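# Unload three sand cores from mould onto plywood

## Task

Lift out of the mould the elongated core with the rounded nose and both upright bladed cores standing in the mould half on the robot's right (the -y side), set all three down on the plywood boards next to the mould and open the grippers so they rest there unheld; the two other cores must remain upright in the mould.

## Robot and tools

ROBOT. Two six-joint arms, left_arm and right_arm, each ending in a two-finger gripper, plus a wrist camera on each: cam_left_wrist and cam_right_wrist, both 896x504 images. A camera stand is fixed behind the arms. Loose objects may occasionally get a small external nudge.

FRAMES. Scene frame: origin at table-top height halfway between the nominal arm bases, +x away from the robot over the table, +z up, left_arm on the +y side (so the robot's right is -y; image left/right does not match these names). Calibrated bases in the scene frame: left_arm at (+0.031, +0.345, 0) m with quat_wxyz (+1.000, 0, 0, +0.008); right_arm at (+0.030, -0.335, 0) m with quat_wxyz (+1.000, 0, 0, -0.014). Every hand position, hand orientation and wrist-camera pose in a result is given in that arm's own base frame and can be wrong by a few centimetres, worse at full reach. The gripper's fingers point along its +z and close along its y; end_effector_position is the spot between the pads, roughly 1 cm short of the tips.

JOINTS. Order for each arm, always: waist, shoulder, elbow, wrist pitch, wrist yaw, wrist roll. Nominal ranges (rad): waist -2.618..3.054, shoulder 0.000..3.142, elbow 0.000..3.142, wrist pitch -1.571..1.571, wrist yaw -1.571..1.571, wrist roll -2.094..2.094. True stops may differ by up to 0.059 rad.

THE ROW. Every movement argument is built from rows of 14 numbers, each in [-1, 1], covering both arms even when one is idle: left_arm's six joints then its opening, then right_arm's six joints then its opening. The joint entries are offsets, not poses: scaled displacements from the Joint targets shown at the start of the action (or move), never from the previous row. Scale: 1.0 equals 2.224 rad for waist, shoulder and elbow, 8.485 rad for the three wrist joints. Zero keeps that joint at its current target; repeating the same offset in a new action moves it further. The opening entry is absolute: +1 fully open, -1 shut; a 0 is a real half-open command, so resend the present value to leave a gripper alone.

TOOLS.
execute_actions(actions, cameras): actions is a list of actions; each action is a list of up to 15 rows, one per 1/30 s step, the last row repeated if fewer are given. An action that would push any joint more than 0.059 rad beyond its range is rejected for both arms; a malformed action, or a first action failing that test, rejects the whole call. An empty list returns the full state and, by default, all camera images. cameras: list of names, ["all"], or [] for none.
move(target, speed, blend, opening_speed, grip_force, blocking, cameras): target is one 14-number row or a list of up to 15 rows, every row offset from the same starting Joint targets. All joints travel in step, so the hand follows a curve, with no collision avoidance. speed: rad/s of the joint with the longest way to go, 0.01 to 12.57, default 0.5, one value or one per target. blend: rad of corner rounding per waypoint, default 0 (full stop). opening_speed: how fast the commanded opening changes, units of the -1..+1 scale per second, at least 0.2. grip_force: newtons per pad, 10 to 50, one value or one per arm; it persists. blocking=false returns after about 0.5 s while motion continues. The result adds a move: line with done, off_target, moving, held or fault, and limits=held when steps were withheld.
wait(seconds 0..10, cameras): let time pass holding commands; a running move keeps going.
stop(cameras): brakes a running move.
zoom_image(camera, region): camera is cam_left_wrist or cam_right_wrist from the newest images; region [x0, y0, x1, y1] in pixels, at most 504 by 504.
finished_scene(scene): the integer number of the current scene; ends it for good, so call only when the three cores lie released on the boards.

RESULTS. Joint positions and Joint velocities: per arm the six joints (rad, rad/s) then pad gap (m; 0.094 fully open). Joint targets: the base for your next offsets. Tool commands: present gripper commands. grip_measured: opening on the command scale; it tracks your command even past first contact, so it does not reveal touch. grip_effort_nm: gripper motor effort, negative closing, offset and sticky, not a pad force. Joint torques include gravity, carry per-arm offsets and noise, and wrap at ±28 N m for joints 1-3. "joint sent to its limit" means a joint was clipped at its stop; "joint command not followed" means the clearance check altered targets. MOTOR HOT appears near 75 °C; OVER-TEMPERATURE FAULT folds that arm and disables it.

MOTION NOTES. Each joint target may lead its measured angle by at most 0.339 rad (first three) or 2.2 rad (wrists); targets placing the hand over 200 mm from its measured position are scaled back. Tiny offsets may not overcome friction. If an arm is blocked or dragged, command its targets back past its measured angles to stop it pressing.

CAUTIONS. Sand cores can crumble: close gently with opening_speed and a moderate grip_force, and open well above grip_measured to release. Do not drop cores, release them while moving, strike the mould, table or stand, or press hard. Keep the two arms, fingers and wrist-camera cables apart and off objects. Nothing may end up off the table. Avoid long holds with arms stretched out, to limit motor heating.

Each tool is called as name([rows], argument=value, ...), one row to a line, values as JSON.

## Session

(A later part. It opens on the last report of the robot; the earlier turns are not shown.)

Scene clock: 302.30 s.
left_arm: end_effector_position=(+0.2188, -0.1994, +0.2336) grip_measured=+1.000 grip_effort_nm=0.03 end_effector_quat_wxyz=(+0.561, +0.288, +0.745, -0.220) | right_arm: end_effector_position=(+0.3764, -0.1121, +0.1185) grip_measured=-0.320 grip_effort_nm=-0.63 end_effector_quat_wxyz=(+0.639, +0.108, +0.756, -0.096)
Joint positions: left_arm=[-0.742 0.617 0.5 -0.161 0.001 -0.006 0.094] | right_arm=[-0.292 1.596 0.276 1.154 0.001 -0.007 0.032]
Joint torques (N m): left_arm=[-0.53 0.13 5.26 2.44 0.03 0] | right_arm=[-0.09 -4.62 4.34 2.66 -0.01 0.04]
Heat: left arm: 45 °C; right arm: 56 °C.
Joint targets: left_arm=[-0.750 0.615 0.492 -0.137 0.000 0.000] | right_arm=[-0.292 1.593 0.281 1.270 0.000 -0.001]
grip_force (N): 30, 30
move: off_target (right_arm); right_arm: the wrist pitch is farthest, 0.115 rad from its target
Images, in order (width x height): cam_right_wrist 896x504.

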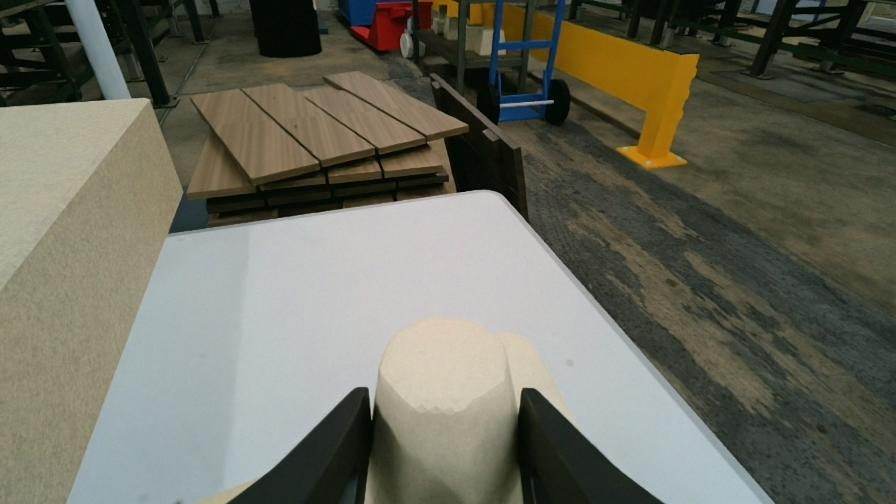

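move(target=[0,0,0,0,0,0,1,0,0.0150,-0.0050,0.0048,0,0,-0.6], speed=0.08)

move(target=[0,0,0,0,0,0,1,0,0.0100,-0.0030,0.0032,0,0,-0.6], speed=0.08)

move(target=[0,0,0,0,0,0,1,0,0.0100,-0.0030,0.0032,0,0,-0.6], speed=0.08)

Scene clock: 306.63 s.
left_arm: end_effector_position=(+0.2188, -0.1994, +0.2336) grip_measured=+1.000 grip_effort_nm=0.03 end_effector_quat_wxyz=(+0.561, +0.288, +0.745, -0.220) | right_arm: end_effector_position=(+0.3763, -0.1121, +0.1181) grip_measured=-0.320 grip_effort_nm=-0.63 end_effector_quat_wxyz=(+0.645, +0.108, +0.750, -0.097)
Joint positions: left_arm=[-0.742 0.617 0.5 -0.161 0.001 -0.006 0.094] | right_arm=[-0.292 1.626 0.267 1.211 0.001 -0.007 0.032]
Joint torques (N m): left_arm=[-0.58 0.12 5.34 2.46 0.01 0.02] | right_arm=[-0.06 -4.49 3.95 2.49 -0.02 0.03]
Heat: left arm: 45 °C; right arm: 56 °C.
Joint targets: left_arm=[-0.750 0.615 0.492 -0.137 0.000 0.000] | right_arm=[-0.292 1.626 0.270 1.310 0.000 -0.001]
grip_force (N): 30, 30
move: off_target (right_arm); right_arm: the wrist pitch is farthest, 0.100 rad from its target

Scene clock: 307.43 s.
left_arm: end_effector_position=(+0.2188, -0.1994, +0.2336) grip_measured=+1.000 grip_effort_nm=0.03 end_effector_quat_wxyz=(+0.561, +0.288, +0.745, -0.220) | right_arm: end_effector_position=(+0.3762, -0.1120, +0.1177) grip_measured=-0.320 grip_effort_nm=-0.63 end_effector_quat_wxyz=(+0.649, +0.107, +0.746, -0.098)
Joint positions: left_arm=[-0.742 0.617 0.5 -0.161 0.001 -0.006 0.094] | right_arm=[-0.292 1.647 0.261 1.248 0.001 -0.007 0.032]
Joint torques (N m): left_arm=[-0.53 0.21 5.33 2.46 0 0.02] | right_arm=[-0.06 -4.44 3.81 2.41 -0.02 0.04]
Heat: left arm: 45 °C; right arm: 56 °C.
Joint targets: left_arm=[-0.750 0.615 0.492 -0.137 0.000 0.000] | right_arm=[-0.292 1.648 0.263 1.337 0.000 -0.001]
grip_force (N): 30, 30
move: off_target (right_arm); right_arm: the wrist pitch is farthest, 0.089 rad from its target

Scene clock: 308.23 s.
left_arm: end_effector_position=(+0.2188, -0.1994, +0.2336) grip_measured=+1.000 grip_effort_nm=0.03 end_effector_quat_wxyz=(+0.561, +0.288, +0.745, -0.220) | right_arm: end_effector_position=(+0.3760, -0.1120, +0.1174) grip_measured=-0.320 grip_effort_nm=-0.63 end_effector_quat_wxyz=(+0.654, +0.107, +0.743, -0.099)
Joint positions: left_arm=[-0.742 0.617 0.5 -0.161 0.001 -0.006 0.094] | right_arm=[-0.292 1.667 0.256 1.285 0.001 -0.007 0.032]
Joint torques (N m): left_arm=[-0.55 0.14 5.26 2.45 0.02 0.01] | right_arm=[-0.09 -4.41 3.59 2.33 -0.02 0.03]
Heat: left arm: 45 °C; right arm: 56 °C.
Joint targets: left_arm=[-0.750 0.615 0.492 -0.137 0.000 0.000] | right_arm=[-0.292 1.671 0.257 1.365 0.000 -0.001]
grip_force (N): 30, 30
move: off_target (right_arm); right_arm: the wrist pitch is farthest, 0.079 rad from its target

wait(seconds=0, cameras=["cam_right_wrist"])

Scene clock: 310.07 s.
left_arm: end_effector_position=(+0.2188, -0.1994, +0.2336) grip_measured=+1.000 grip_effort_nm=0.03 end_effector_quat_wxyz=(+0.561, +0.288, +0.745, -0.220) | right_arm: end_effector_position=(+0.3760, -0.1120, +0.1174) grip_measured=-0.320 grip_effort_nm=-0.63 end_effector_quat_wxyz=(+0.654, +0.107, +0.743, -0.099)
Joint positions: left_arm=[-0.742 0.617 0.5 -0.161 0.001 -0.006 0.094] | right_arm=[-0.292 1.667 0.256 1.285 0.001 -0.007 0.032]
Joint torques (N m): left_arm=[-0.58 0.06 5.3 2.49 0.02 0] | right_arm=[-0.09 -4.38 3.54 2.31 -0.02 0.04]
Heat: left arm: 45 °C; right arm: 56 °C.
Joint targets: left_arm=[-0.750 0.615 0.492 -0.137 0.000 0.000] | right_arm=[-0.292 1.671 0.257 1.365 0.000 -0.001]
Tool commands: left_gripper/opening=+1.0 right_gripper/opening=-0.6
grip_force (N): 30, 30
Images, in order (width x height): cam_right_wrist 896x504.

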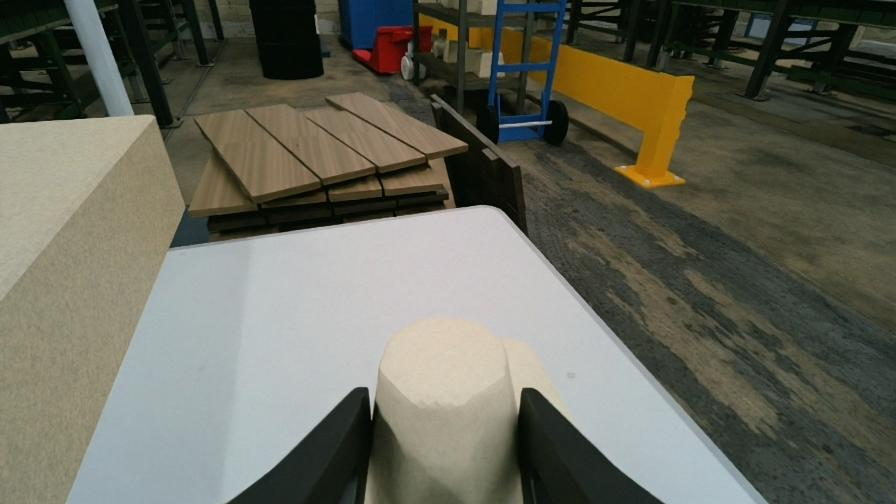

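move(target=[0,0,0,0,0,0,1,0,0,0,0,0,0,0.3], opening_speed=0.4, cameras=["cam_right_wrist"])

Scene clock: 319.00 s.
left_arm: end_effector_position=(+0.2188, -0.1994, +0.2336) grip_measured=+1.000 grip_effort_nm=0.03 end_effector_quat_wxyz=(+0.561, +0.288, +0.745, -0.220) | right_arm: end_effector_position=(+0.3774, -0.1123, +0.1315) grip_measured=+0.297 grip_effort_nm=0.18 end_effector_quat_wxyz=(+0.674, +0.104, +0.724, -0.102)
Joint positions: left_arm=[-0.742 0.617 0.5 -0.161 0.001 -0.006 0.094] | right_arm=[-0.292 1.667 0.256 1.342 0 -0.007 0.061]
Joint torques (N m): left_arm=[-0.55 0.16 5.3 2.48 0.01 0.02] | right_arm=[-0.08 -4.41 3.54 1.76 -0.02 0.03]
Heat: left arm: 45 °C; right arm: 55 °C.
Joint targets: left_arm=[-0.750 0.615 0.492 -0.137 0.000 0.000] | right_arm=[-0.292 1.671 0.257 1.365 -0.001 -0.001]
grip_force (N): 30, 30
move: done
Images, in order (width x height): cam_right_wrist 896x504.

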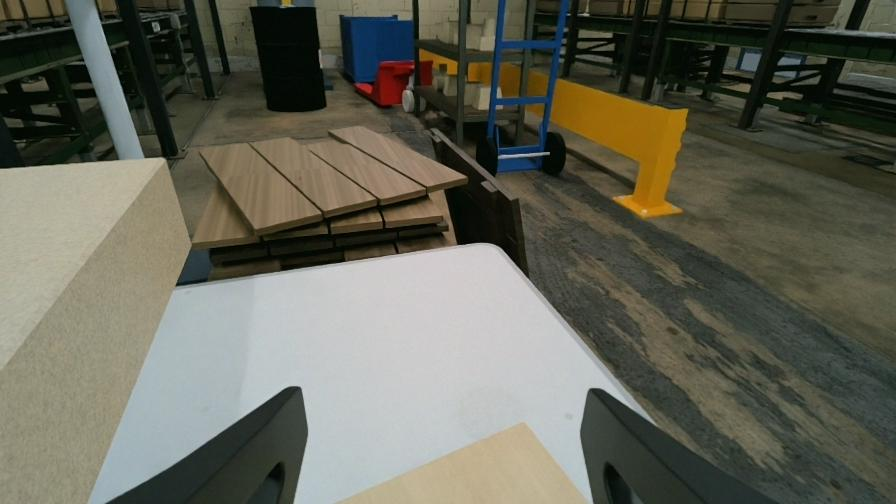

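execute_actions(actions=[])

Scene clock: 320.77 s.
left_arm: end_effector_position=(+0.2188, -0.1994, +0.2336) grip_measured=+1.000 grip_effort_nm=0.03 end_effector_quat_wxyz=(+0.561, +0.288, +0.745, -0.220) | right_arm: end_effector_position=(+0.3774, -0.1123, +0.1315) grip_measured=+0.297 grip_effort_nm=0.18 end_effector_quat_wxyz=(+0.674, +0.104, +0.724, -0.102)
Joint positions: left_arm=[-0.742 0.617 0.5 -0.161 0.001 -0.006 0.094] | right_arm=[-0.292 1.667 0.256 1.342 0 -0.007 0.061]
Joint velocities: within noise
Joint torques (N m): left_arm=[-0.5 0.1 5.27 2.46 0.02 0.01] | right_arm=[-0.09 -4.37 3.55 1.77 -0.02 0.04]
Heat: left arm: 46 °C; right arm: 55 °C.
Joint targets: left_arm=[-0.750 0.615 0.492 -0.137 0.000 0.000] | right_arm=[-0.292 1.671 0.257 1.365 -0.001 -0.001]
Tool commands: left_gripper/opening=+1.0 right_gripper/opening=+0.3
grip_force (N): 30, 30

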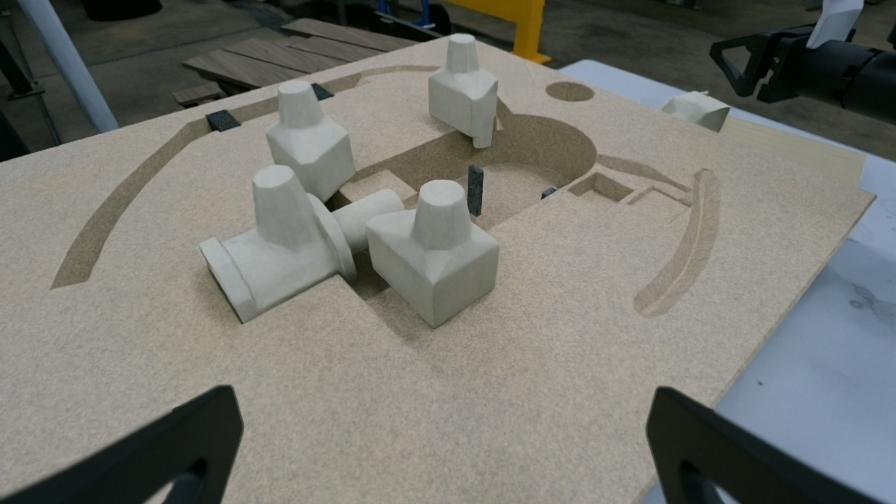

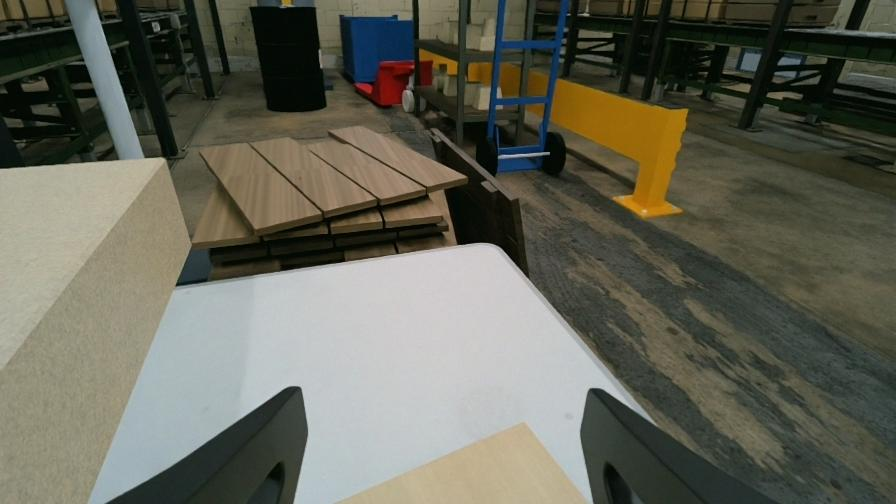

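move(target=[0,0,0,0,0,0,1,0,-0.2743,0.2086,-0.0970,0,0,0.3], speed=0.4, cameras=["cam_right_wrist"])

Scene clock: 326.43 s.
left_arm: end_effector_position=(+0.2188, -0.1994, +0.2336) grip_measured=+1.000 grip_effort_nm=0.03 end_effector_quat_wxyz=(+0.561, +0.288, +0.745, -0.220) | right_arm: end_effector_position=(+0.3749, -0.1117, +0.3562) grip_measured=+0.297 grip_effort_nm=0.18 end_effector_quat_wxyz=(+0.753, +0.092, +0.641, -0.114)
Joint positions: left_arm=[-0.742 0.617 0.5 -0.161 0.001 -0.006 0.094] | right_arm=[-0.292 1.073 0.694 0.541 0.001 -0.007 0.061]
Joint torques (N m): left_arm=[-0.59 0.18 5.31 2.44 -0.01 0.01] | right_arm=[-0.09 -3.66 8.51 1.5 -0.04 0.03]
Heat: left arm: 46 °C; right arm: 54 °C.
Joint targets: left_arm=[-0.750 0.615 0.492 -0.137 0.000 0.000] | right_arm=[-0.292 1.060 0.721 0.542 -0.001 -0.001]
grip_force (N): 30, 30
move: done
Images, in order (width x height): cam_right_wrist 896x504.

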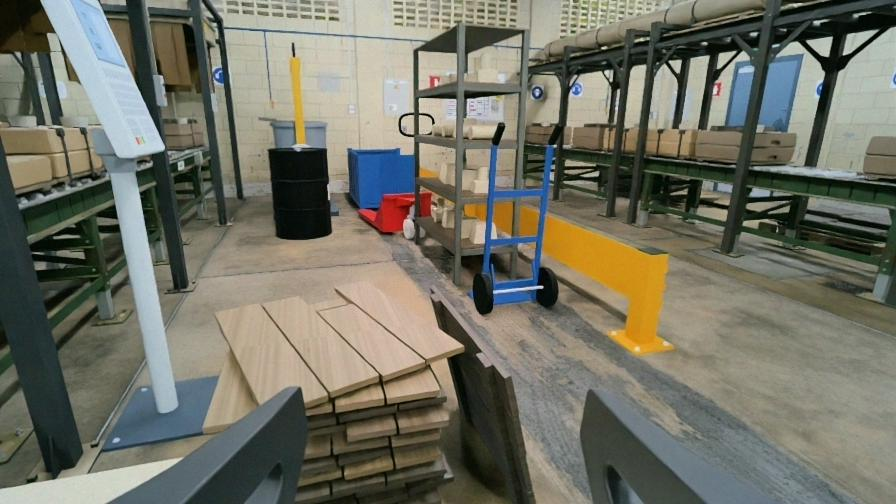

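Now look down.

move(target=[0,0,0,0,0,0,1,0,-0.12,0,-0.140,0,0,1], speed=0.7, cameras=["cam_right_wrist"])

zoom_image(camera="cam_right_wrist", region=[300, 150, 700, 500])

Scene clock: 330.53 s.
left_arm: end_effector_position=(+0.2188, -0.1994, +0.2336) grip_measured=+1.000 grip_effort_nm=0.03 end_effector_quat_wxyz=(+0.561, +0.288, +0.745, -0.220) | right_arm: end_effector_position=(+0.2595, -0.0771, +0.1704) grip_measured=+0.997 grip_effort_nm=0.18 end_effector_quat_wxyz=(+0.394, +0.130, +0.908, -0.060)
Joint positions: left_arm=[-0.742 0.617 0.5 -0.161 0.001 -0.006 0.094] | right_arm=[-0.292 0.806 0.694 -0.638 0.001 -0.007 0.094]
Joint torques (N m): left_arm=[-0.58 0.17 5.2 2.48 0.02 0] | right_arm=[-0.06 -1.66 8.28 1.19 -0.03 0.03]
Heat: left arm: 46 °C; right arm: 53 °C.
Joint targets: left_arm=[-0.750 0.615 0.492 -0.137 0.000 0.000] | right_arm=[-0.292 0.793 0.721 -0.646 -0.001 -0.001]
grip_force (N): 30, 30
move: done
Images, in order (width x height): cam_right_wrist 896x504.

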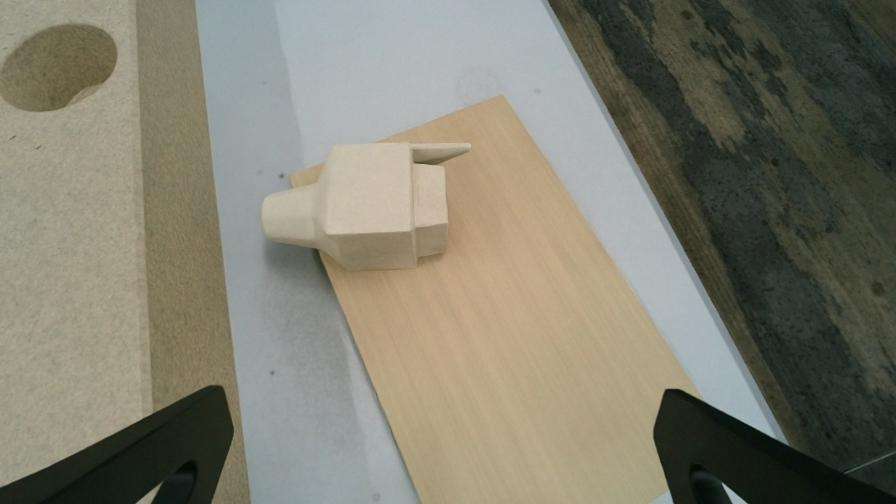

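Scaled by 1.260.

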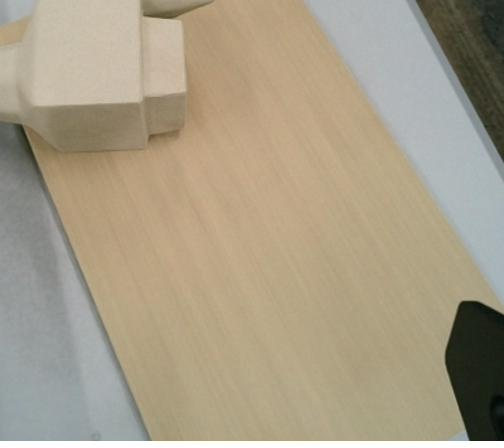

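move(target=[0,0,0,0,0,0,1,0.2945,0.3006,-0.0198,0.1485,0,0,1], speed=0.6, cameras=["cam_right_wrist"])

zoom_image(camera="cam_right_wrist", region=[350, 150, 600, 400])

Scene clock: 346.80 s.
left_arm: end_effector_position=(+0.2188, -0.1994, +0.2336) grip_measured=+1.000 grip_effort_nm=0.03 end_effector_quat_wxyz=(+0.561, +0.288, +0.745, -0.220) | right_arm: end_effector_position=(+0.4240, +0.1602, +0.2055) grip_measured=+0.997 grip_effort_nm=0.18 end_effector_quat_wxyz=(+0.627, -0.140, +0.759, +0.111)
Joint positions: left_arm=[-0.742 0.617 0.5 -0.161 0.001 -0.006 0.094] | right_arm=[0.36 1.455 0.684 0.58 0.002 -0.007 0.094]
Joint torques (N m): left_arm=[-0.47 0.12 5.26 2.45 0.02 0.01] | right_arm=[0.25 -4.66 5.31 1.88 -0.03 0.03]
Heat: left arm: 46 °C; right arm: 51 °C.
Joint targets: left_arm=[-0.750 0.615 0.492 -0.137 0.000 0.000] | right_arm=[0.363 1.462 0.676 0.614 -0.001 -0.001]
grip_force (N): 30, 30
move: done
Images, in order (width x height): cam_right_wrist 896x504.

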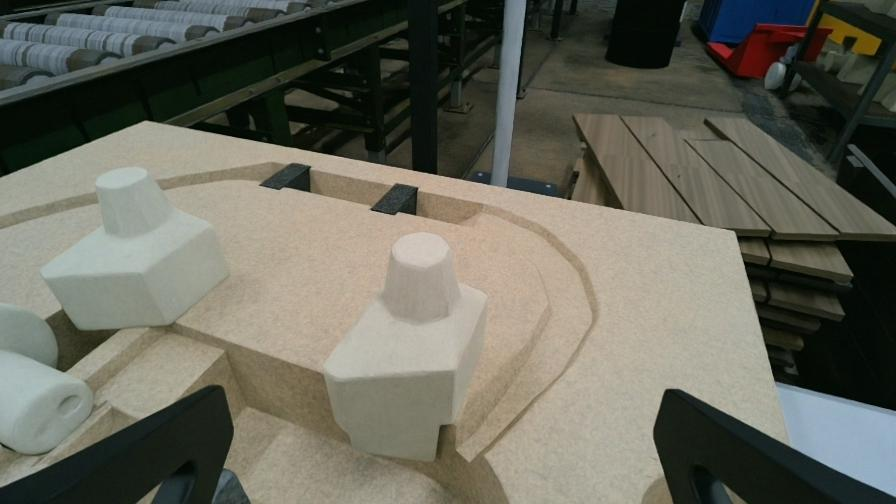

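Scaled by 2.016.

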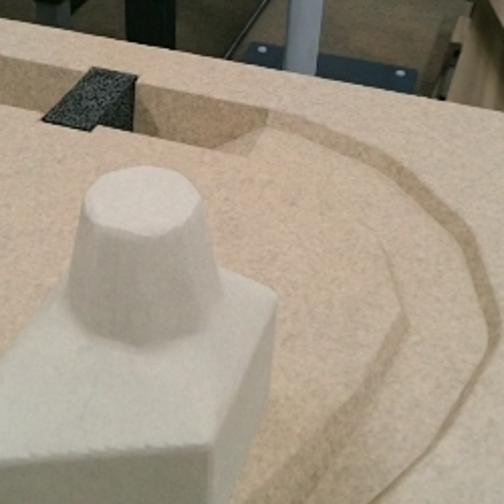

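move(target=[0,0,0,0,0,0,1,-0.1569,0.1884,0.1214,0.0237,-0.1001,-0.0132,1], speed=0.5, cameras=["cam_right_wrist"])

zoom_image(camera="cam_right_wrist", region=[350, 150, 550, 400])

Scene clock: 394.03 s.
left_arm: end_effector_position=(+0.2188, -0.1994, +0.2337) grip_measured=+1.000 grip_effort_nm=0.03 end_effector_quat_wxyz=(+0.561, +0.288, +0.744, -0.220) | right_arm: end_effector_position=(+0.4742, +0.1432, +0.1756) grip_measured=+0.997 grip_effort_nm=0.18 end_effector_quat_wxyz=(+0.603, -0.304, +0.679, +0.287)
Joint positions: left_arm=[-0.742 0.617 0.5 -0.161 0.001 -0.006 0.094] | right_arm=[0.016 1.869 0.917 0.789 -0.843 -0.098 0.094]
Joint torques (N m): left_arm=[-0.53 0.14 5.24 2.46 0.01 0] | right_arm=[-0.25 -6.89 7.5 1.59 -0.11 -0.21]
Heat: left arm: 48 °C; right arm: 54 °C.
Joint targets: left_arm=[-0.750 0.615 0.492 -0.137 0.000 0.000] | right_arm=[0.014 1.881 0.947 0.815 -0.850 -0.113]
grip_force (N): 30, 30
move: done
Images, in order (width x height): cam_right_wrist 896x504.

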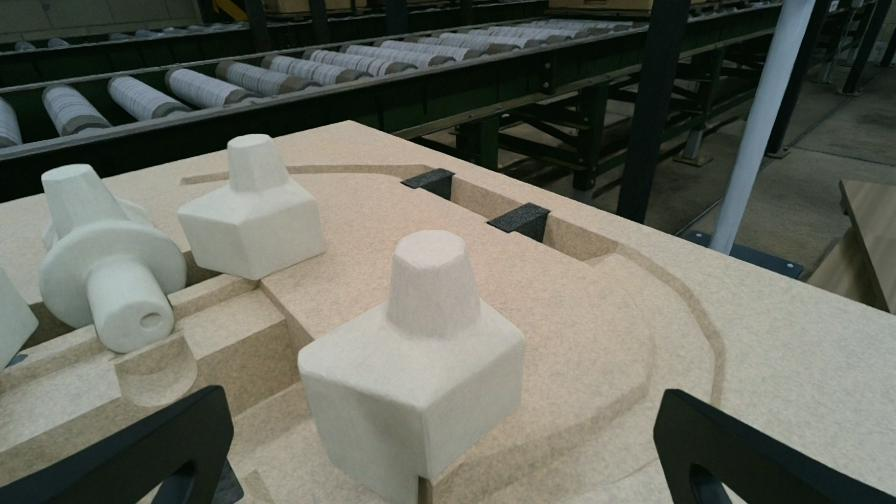

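Scaled by 2.016.

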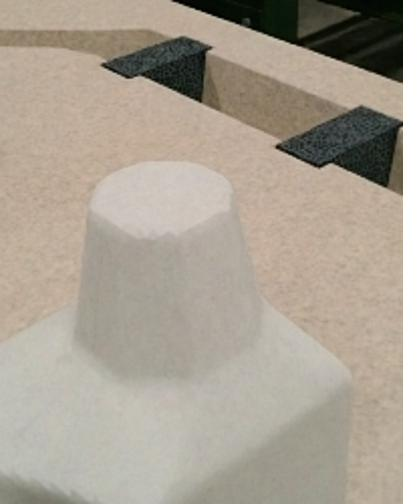

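move(target=[0,0,0,0,0,0,1,0.0767,0.0926,0.1107,-0.0048,0.0200,0.0021,1], speed=0.3, cameras=["cam_right_wrist"])

Scene clock: 403.40 s.
left_arm: end_effector_position=(+0.2188, -0.1994, +0.2337) grip_measured=+1.000 grip_effort_nm=0.03 end_effector_quat_wxyz=(+0.561, +0.288, +0.744, -0.220) | right_arm: end_effector_position=(+0.5227, +0.2138, +0.1669) grip_measured=+0.997 grip_effort_nm=0.18 end_effector_quat_wxyz=(+0.610, -0.319, +0.670, +0.279)
Joint positions: left_arm=[-0.742 0.617 0.5 -0.161 0.001 -0.006 0.094] | right_arm=[0.183 2.071 1.164 0.778 -0.687 -0.098 0.094]
Joint torques (N m): left_arm=[-0.5 0.09 5.31 2.45 0.01 0] | right_arm=[0.18 -8.35 7.72 1.38 -0.07 -0.01]
Heat: left arm: 48 °C; right arm: 52 °C.
Joint targets: left_arm=[-0.750 0.615 0.492 -0.137 0.000 0.000] | right_arm=[0.184 2.087 1.193 0.774 -0.680 -0.095]
grip_force (N): 30, 30
move: done
Images, in order (width x height): cam_right_wrist 896x504.

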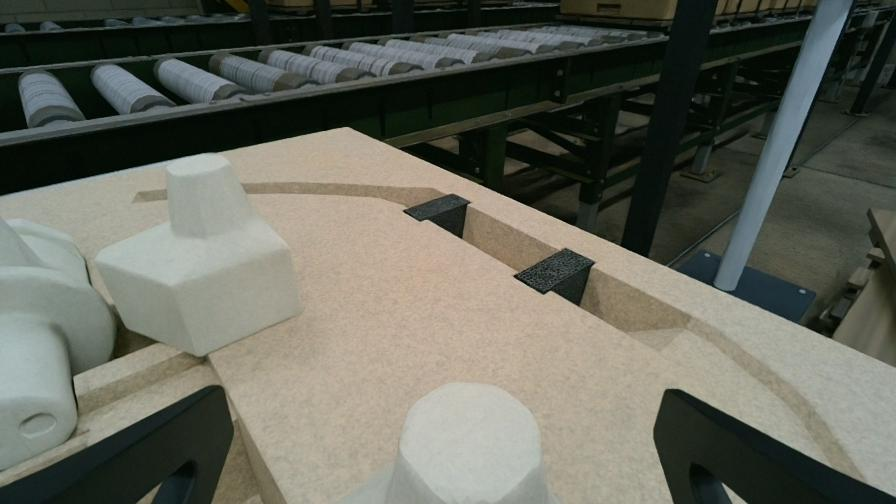

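move(target=[0,0,0,0,0,0,1,-0.0060,0.0140,0,0.0,0,0,1], speed=0.2, cameras=["cam_right_wrist"])

Scene clock: 414.77 s.
left_arm: end_effector_position=(+0.2188, -0.1994, +0.2337) grip_measured=+1.000 grip_effort_nm=0.03 end_effector_quat_wxyz=(+0.561, +0.288, +0.744, -0.220) | right_arm: end_effector_position=(+0.5248, +0.2118, +0.1499) grip_measured=+0.997 grip_effort_nm=0.18 end_effector_quat_wxyz=(+0.598, -0.314, +0.681, +0.281)
Joint positions: left_arm=[-0.742 0.617 0.5 -0.161 0.001 -0.006 0.094] | right_arm=[0.178 2.102 1.164 0.776 -0.686 -0.096 0.094]
Joint torques (N m): left_arm=[-0.5 0.17 5.31 2.45 0 0] | right_arm=[-0.68 -8.47 7.6 1.41 -0.02 -0.04]
Heat: left arm: 48 °C; right arm: 52 °C.
Joint targets: left_arm=[-0.750 0.615 0.492 -0.137 0.000 0.000] | right_arm=[0.171 2.118 1.193 0.774 -0.680 -0.095]
grip_force (N): 30, 30
move: done
Images, in order (width x height): cam_right_wrist 896x504.

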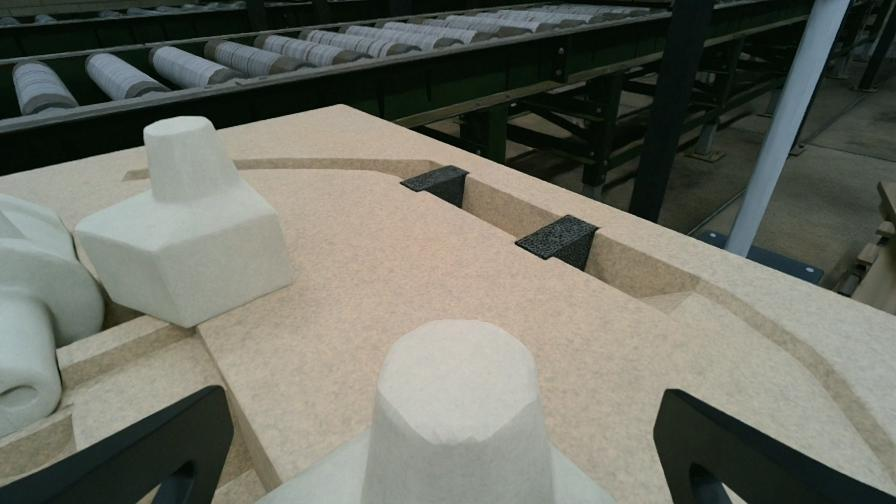

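move(target=[0,0,0,0,0,0,1,-0.0020,-0.0130,0,0.0,0,0,1], speed=0.2, cameras=["cam_right_wrist"])

Scene clock: 419.53 s.
left_arm: end_effector_position=(+0.2188, -0.1994, +0.2337) grip_measured=+1.000 grip_effort_nm=0.03 end_effector_quat_wxyz=(+0.561, +0.288, +0.744, -0.220) | right_arm: end_effector_position=(+0.5252, +0.2108, +0.1499) grip_measured=+0.997 grip_effort_nm=0.17 end_effector_quat_wxyz=(+0.599, -0.313, +0.682, +0.281)
Joint positions: left_arm=[-0.742 0.617 0.5 -0.161 0.001 -0.006 0.094] | right_arm=[0.176 2.102 1.164 0.776 -0.686 -0.095 0.094]
Joint torques (N m): left_arm=[-0.49 0.08 5.24 2.46 0.01 0.01] | right_arm=[-0.91 -10.71 7.62 1.41 -0.01 -0.05]
Heat: left arm: 49 °C; right arm: 51 °C.
Joint targets: left_arm=[-0.750 0.615 0.492 -0.137 0.000 0.000] | right_arm=[0.166 2.089 1.193 0.774 -0.680 -0.095]
grip_force (N): 30, 30
move: done
Images, in order (width x height): cam_right_wrist 896x504.

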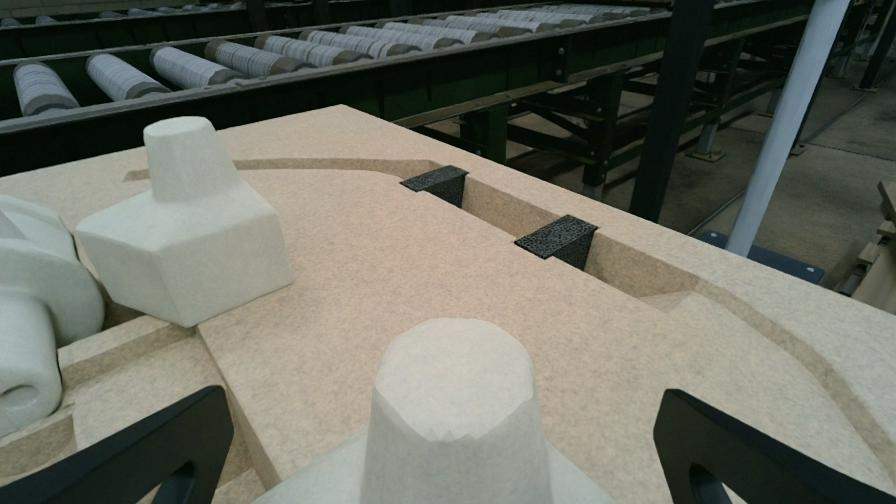

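move(target=[0,0,0,0,0,0,1,-0.0020,-0.0080,0,0.0,0,0,1], speed=0.2, cameras=["cam_right_wrist"])

Scene clock: 422.00 s.
left_arm: end_effector_position=(+0.2188, -0.1994, +0.2337) grip_measured=+1.000 grip_effort_nm=0.03 end_effector_quat_wxyz=(+0.561, +0.288, +0.744, -0.220) | right_arm: end_effector_position=(+0.5255, +0.2099, +0.1499) grip_measured=+0.997 grip_effort_nm=0.17 end_effector_quat_wxyz=(+0.598, -0.312, +0.682, +0.282)
Joint positions: left_arm=[-0.742 0.617 0.5 -0.161 0.001 -0.006 0.094] | right_arm=[0.175 2.102 1.164 0.776 -0.687 -0.092 0.094]
Joint torques (N m): left_arm=[-0.65 0.16 5.29 2.47 0 0] | right_arm=[-1.1 -12.21 7.61 1.41 -0.01 -0.08]
Heat: left arm: 49 °C; right arm: 51 °C.
Joint targets: left_arm=[-0.750 0.615 0.492 -0.137 0.000 0.000] | right_arm=[0.162 2.072 1.193 0.774 -0.680 -0.095]
grip_force (N): 30, 30
move: done
Images, in order (width x height): cam_right_wrist 896x504.

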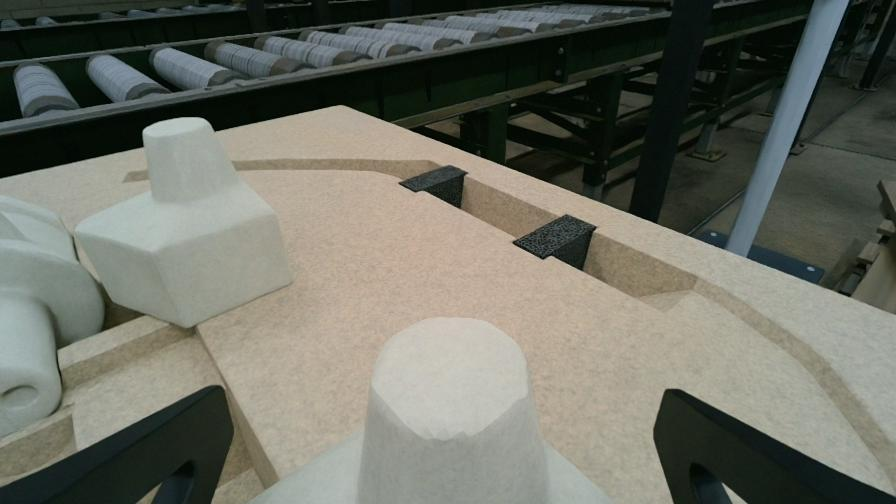

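move(target=[0,0,0,0,0,0,1,0,-0.0060,0,0.0,0,0,1], speed=0.2, cameras=["cam_right_wrist"])

Scene clock: 425.17 s.
left_arm: end_effector_position=(+0.2188, -0.1994, +0.2337) grip_measured=+1.000 grip_effort_nm=0.03 end_effector_quat_wxyz=(+0.561, +0.288, +0.744, -0.220) | right_arm: end_effector_position=(+0.5267, +0.2068, +0.1509) grip_measured=+0.997 grip_effort_nm=0.17 end_effector_quat_wxyz=(+0.600, -0.310, +0.683, +0.280)
Joint positions: left_arm=[-0.742 0.617 0.5 -0.161 0.001 -0.006 0.094] | right_arm=[0.169 2.1 1.164 0.776 -0.687 -0.092 0.094]
Joint torques (N m): left_arm=[-0.54 0.18 5.26 2.44 0.01 -0.01] | right_arm=[-0.58 -13.18 7.62 1.4 0 -0.07]
Heat: left arm: 49 °C; right arm: 51 °C.
Joint targets: left_arm=[-0.750 0.615 0.492 -0.137 0.000 0.000] | right_arm=[0.162 2.058 1.193 0.774 -0.680 -0.095]
grip_force (N): 30, 30
move: off_target (right_arm); right_arm: the shoulder is farthest, 0.042 rad from its target
Images, in order (width x height): cam_right_wrist 896x504.

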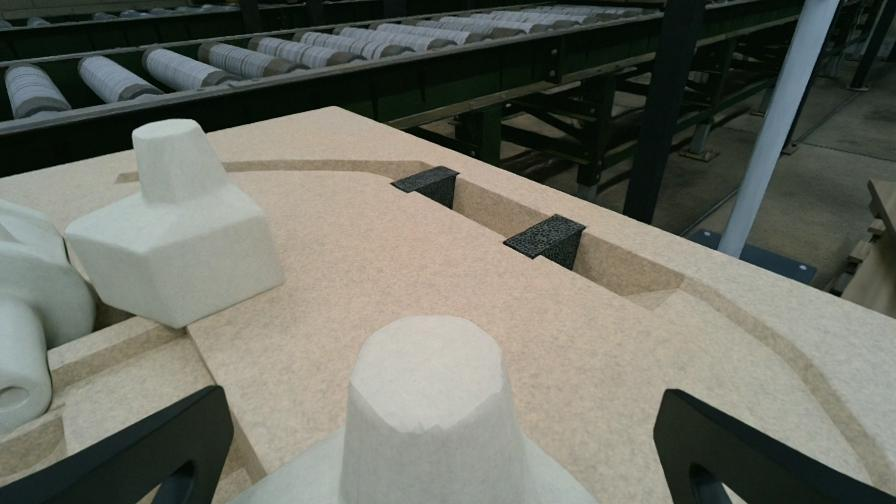

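move(target=[0,0,0,0,0,0,1,0.0015,-0.0050,0,0.0,0,0,1], speed=0.2, cameras=["cam_right_wrist"])

Scene clock: 428.30 s.
left_arm: end_effector_position=(+0.2188, -0.1994, +0.2337) grip_measured=+1.000 grip_effort_nm=0.03 end_effector_quat_wxyz=(+0.561, +0.288, +0.744, -0.220) | right_arm: end_effector_position=(+0.5264, +0.2065, +0.1572) grip_measured=+0.997 grip_effort_nm=0.17 end_effector_quat_wxyz=(+0.604, -0.310, +0.679, +0.278)
Joint positions: left_arm=[-0.742 0.617 0.5 -0.161 0.001 -0.006 0.094] | right_arm=[0.168 2.089 1.164 0.776 -0.686 -0.092 0.094]
Joint torques (N m): left_arm=[-0.57 0.12 5.16 2.45 0.01 0] | right_arm=[-0.31 -13.05 7.66 1.41 -0.01 -0.07]
Heat: left arm: 49 °C; right arm: 51 °C.
Joint targets: left_arm=[-0.750 0.615 0.492 -0.137 0.000 0.000] | right_arm=[0.165 2.047 1.193 0.774 -0.680 -0.095]
grip_force (N): 30, 30
move: off_target (right_arm); right_arm: the shoulder is farthest, 0.042 rad from its target
Images, in order (width x height): cam_right_wrist 896x504.

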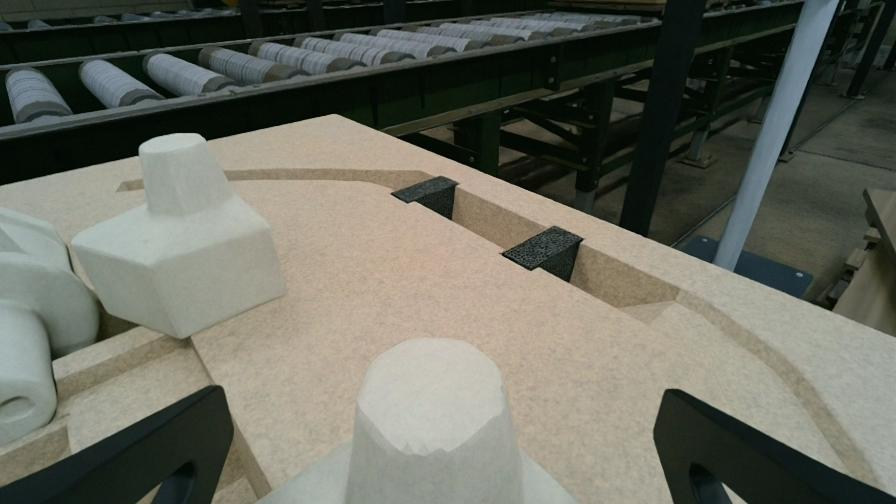

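move(target=[0,0,0,0,0,0,1,0,0,0,0,0,0,-0.6], grip_force=35, opening_speed=0.5, cameras=["cam_right_wrist"])

Scene clock: 433.90 s.
left_arm: end_effector_position=(+0.2188, -0.1994, +0.2337) grip_measured=+1.000 grip_effort_nm=0.03 end_effector_quat_wxyz=(+0.561, +0.288, +0.744, -0.220) | right_arm: end_effector_position=(+0.5257, +0.2069, +0.1591) grip_measured=-0.269 grip_effort_nm=-0.71 end_effector_quat_wxyz=(+0.605, -0.312, +0.677, +0.279)
Joint positions: left_arm=[-0.742 0.617 0.5 -0.161 0.001 -0.006 0.094] | right_arm=[0.168 2.085 1.164 0.776 -0.69 -0.092 0.034]
Joint torques (N m): left_arm=[-0.5 0.13 5.31 2.45 0.01 0] | right_arm=[-0.31 -12.79 7.66 1.4 0.04 -0.07]
Heat: left arm: 49 °C; right arm: 51 °C.
Joint targets: left_arm=[-0.750 0.615 0.492 -0.137 0.000 0.000] | right_arm=[0.165 2.047 1.193 0.774 -0.680 -0.095]
grip_force (N): 35, 35
move: off_target (right_arm); right_arm: the shoulder is farthest, 0.038 rad from its target
Images, in order (width x height): cam_right_wrist 896x504.

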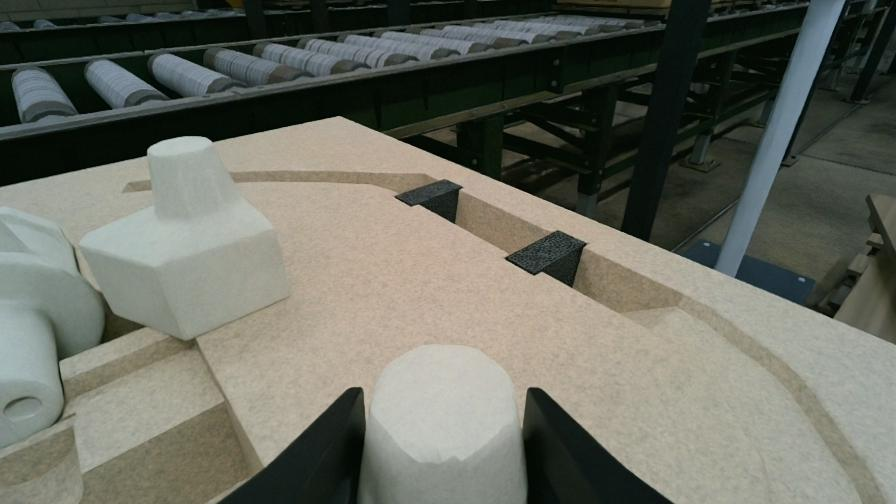

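move([
  [0,0,0,0,0,0,1,0,-0.0481,0.0414,-0.0105,0,0,-0.6],
  [0,0,0,0,0,0,1,0,-0.0841,0.0886,-0.0323,0,0,-0.6],
], speed=0.12, blend=0.02, cameras=["all"])

zoom_image(camera="cam_left_wrist", region=[350, 0, 600, 200])

Scene clock: 444.90 s.
left_arm: end_effector_position=(+0.2188, -0.1994, +0.2337) grip_measured=+1.000 grip_effort_nm=0.03 end_effector_quat_wxyz=(+0.561, +0.288, +0.744, -0.220) | right_arm: end_effector_position=(+0.5300, +0.2060, +0.2504) grip_measured=-0.272 grip_effort_nm=-0.72 end_effector_quat_wxyz=(+0.606, -0.308, +0.680, +0.275)
Joint positions: left_arm=[-0.742 0.617 0.5 -0.161 0.001 -0.006 0.094] | right_arm=[0.168 1.923 1.339 0.437 -0.679 -0.092 0.034]
Joint torques (N m): left_arm=[-0.53 0.1 5.19 2.45 0.02 0.01] | right_arm=[-0.29 -14.46 10.25 2.03 -0.09 -0.07]
Heat: left arm: 49 °C; right arm: 51 °C.
Joint targets: left_arm=[-0.750 0.615 0.492 -0.137 0.000 0.000] | right_arm=[0.165 1.860 1.390 0.500 -0.680 -0.095]
grip_force (N): 35, 35
move: off_target (right_arm); right_arm: the shoulder is farthest, 0.063 rad from its target

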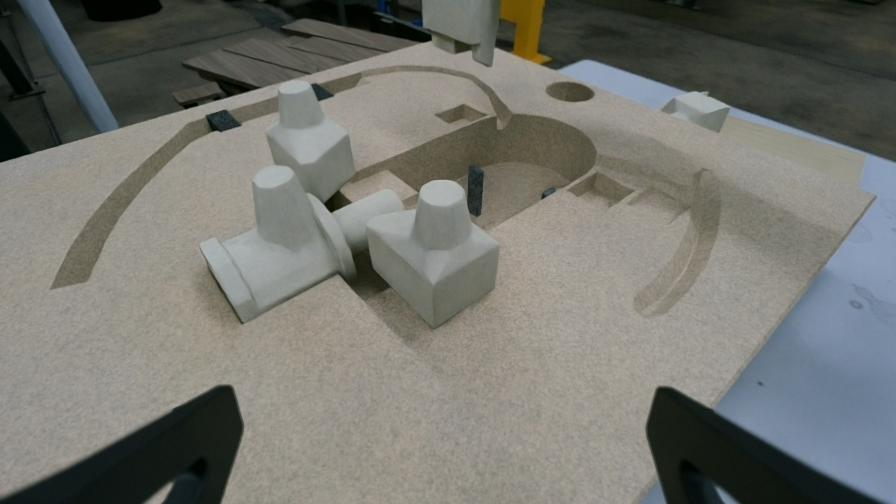

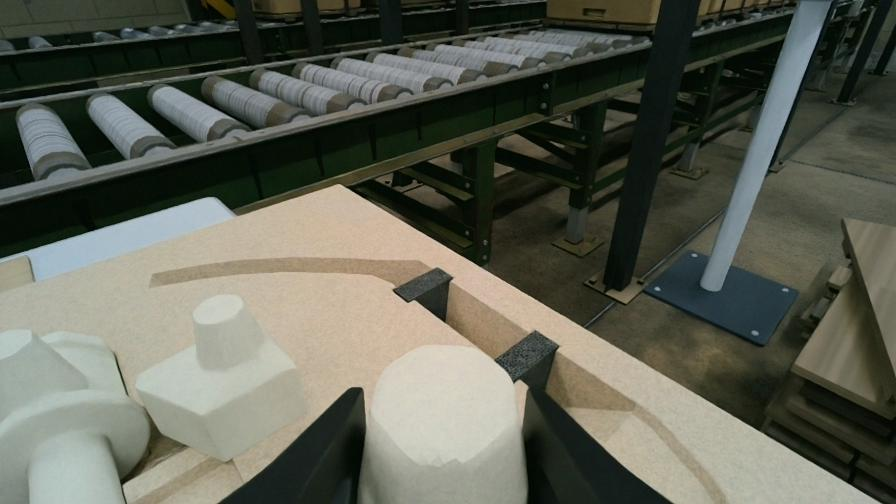

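Scaled by 2.016.

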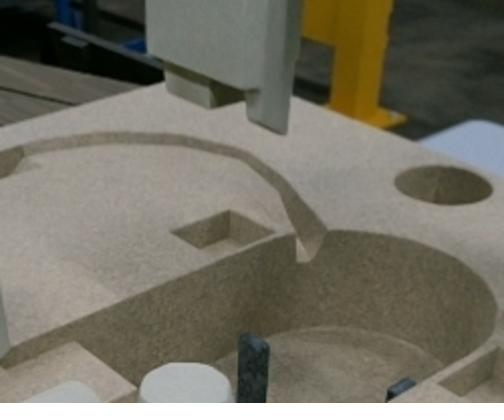

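move([
  [0,0,0,0,0,0,1,-0.1641,-0.3957,-0.3462,-0.02,0.033,0.0053,-0.6],
  [0,0,0,0,0,0,1,-0.4272,-0.4915,-0.2572,-0.1391,0.0667,0.1963,-0.6],
], speed=0.45, blend=0.1, cameras=["all"])

Scene clock: 479.23 s.
left_arm: end_effector_position=(+0.2188, -0.1994, +0.2337) grip_measured=+1.000 grip_effort_nm=0.03 end_effector_quat_wxyz=(+0.561, +0.288, +0.744, -0.220) | right_arm: end_effector_position=(+0.2022, -0.1697, +0.1904) grip_measured=-0.274 grip_effort_nm=-0.72 end_effector_quat_wxyz=(+0.350, +0.833, +0.381, +0.199)
Joint positions: left_arm=[-0.742 0.617 0.5 -0.161 0.001 -0.006 0.094] | right_arm=[-0.779 0.789 0.765 -0.725 -0.113 1.554 0.034]
Joint torques (N m): left_arm=[-0.49 0.17 5.33 2.45 0.03 -0.01] | right_arm=[-0.51 -2.26 10.28 1.66 -0.06 0.15]
Heat: left arm: 50 °C; right arm: 54 °C.
Joint targets: left_arm=[-0.750 0.615 0.492 -0.137 0.000 0.000] | right_arm=[-0.785 0.767 0.818 -0.680 -0.114 1.571]
grip_force (N): 35, 35
move: off_target (right_arm); right_arm: the elbow is farthest, 0.053 rad from its target

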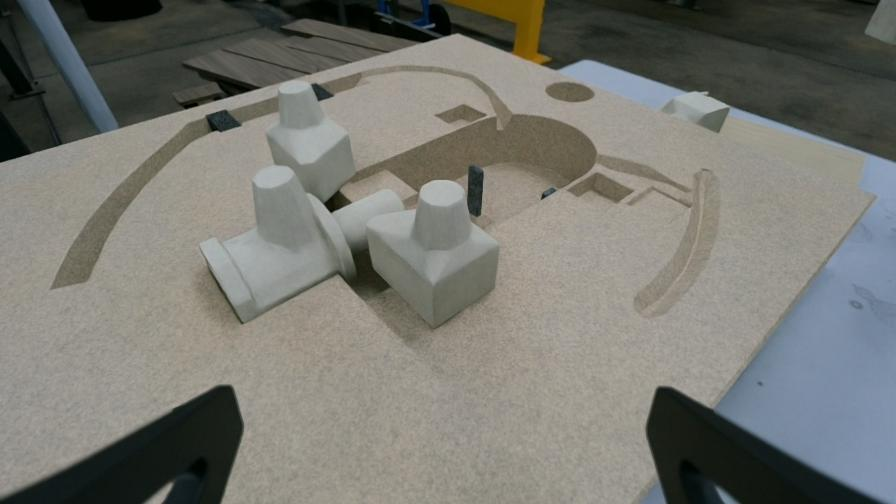

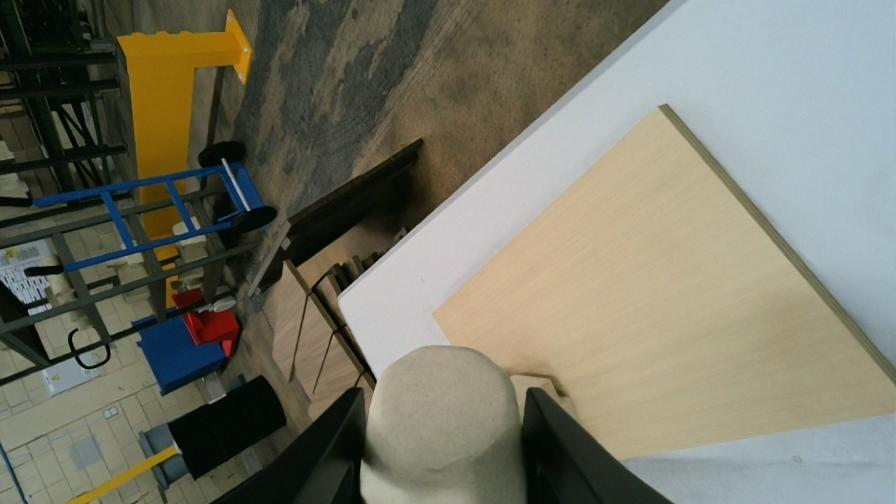

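move([
  [0,0,0,0,0,0,1,0.0301,0.0553,0.0054,0.0118,0,0,-0.6],
  [0,0,0,0,0,0,1,0.0301,0.0778,-0.1763,0.0666,0,0,-0.6],
], speed=0.25, blend=0.03, cameras=["cam_right_wrist"])

Scene clock: 499.30 s.
left_arm: end_effector_position=(+0.2188, -0.1994, +0.2337) grip_measured=+1.000 grip_effort_nm=0.03 end_effector_quat_wxyz=(+0.561, +0.288, +0.744, -0.220) | right_arm: end_effector_position=(+0.2346, -0.1795, +0.0962) grip_measured=-0.274 grip_effort_nm=-0.73 end_effector_quat_wxyz=(+0.356, +0.817, +0.401, +0.212)
Joint positions: left_arm=[-0.742 0.617 0.5 -0.161 0.001 -0.006 0.094] | right_arm=[-0.724 0.946 0.418 -0.194 -0.111 1.556 0.034]
Joint torques (N m): left_arm=[-0.53 0.09 5.29 2.44 0.03 0] | right_arm=[0.54 -1.95 6.65 2.04 -0.07 0.11]
Heat: left arm: 50 °C; right arm: 54 °C.
Joint targets: left_arm=[-0.750 0.615 0.492 -0.137 0.000 0.000] | right_arm=[-0.718 0.940 0.426 -0.115 -0.114 1.570]
grip_force (N): 35, 35
move: off_target (right_arm); right_arm: the wrist pitch is farthest, 0.079 rad from its target
Images, in order (width x height): cam_right_wrist 896x504.

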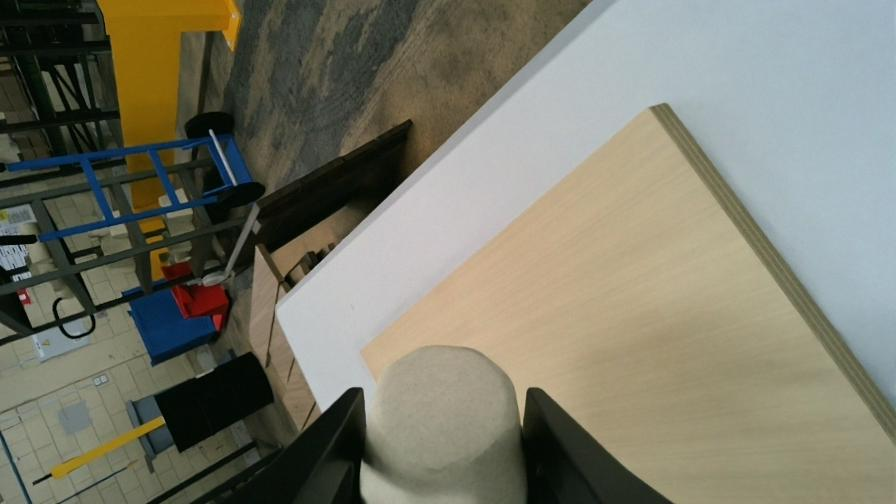

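move(target=[0,0,0,0,0,0,1,0,0.0234,-0.0310,0.0077,0,0,-0.6], speed=0.1)

Scene clock: 502.70 s.
left_arm: end_effector_position=(+0.2188, -0.1994, +0.2337) grip_measured=+1.000 grip_effort_nm=0.03 end_effector_quat_wxyz=(+0.561, +0.288, +0.744, -0.220) | right_arm: end_effector_position=(+0.2290, -0.1745, +0.0666) grip_measured=-0.274 grip_effort_nm=-0.73 end_effector_quat_wxyz=(+0.334, +0.827, +0.404, +0.204)
Joint positions: left_arm=[-0.742 0.617 0.5 -0.161 0.001 -0.006 0.094] | right_arm=[-0.724 0.997 0.351 -0.126 -0.111 1.556 0.034]
Joint torques (N m): left_arm=[-0.54 0.17 5.31 2.45 0.01 -0.01] | right_arm=[0.57 -1.99 6.3 1.95 -0.07 0.11]
Heat: left arm: 50 °C; right arm: 54 °C.
Joint targets: left_arm=[-0.750 0.615 0.492 -0.137 0.000 0.000] | right_arm=[-0.718 0.992 0.357 -0.050 -0.114 1.570]
grip_force (N): 35, 35
move: off_target (right_arm); right_arm: the wrist pitch is farthest, 0.077 rad from its target


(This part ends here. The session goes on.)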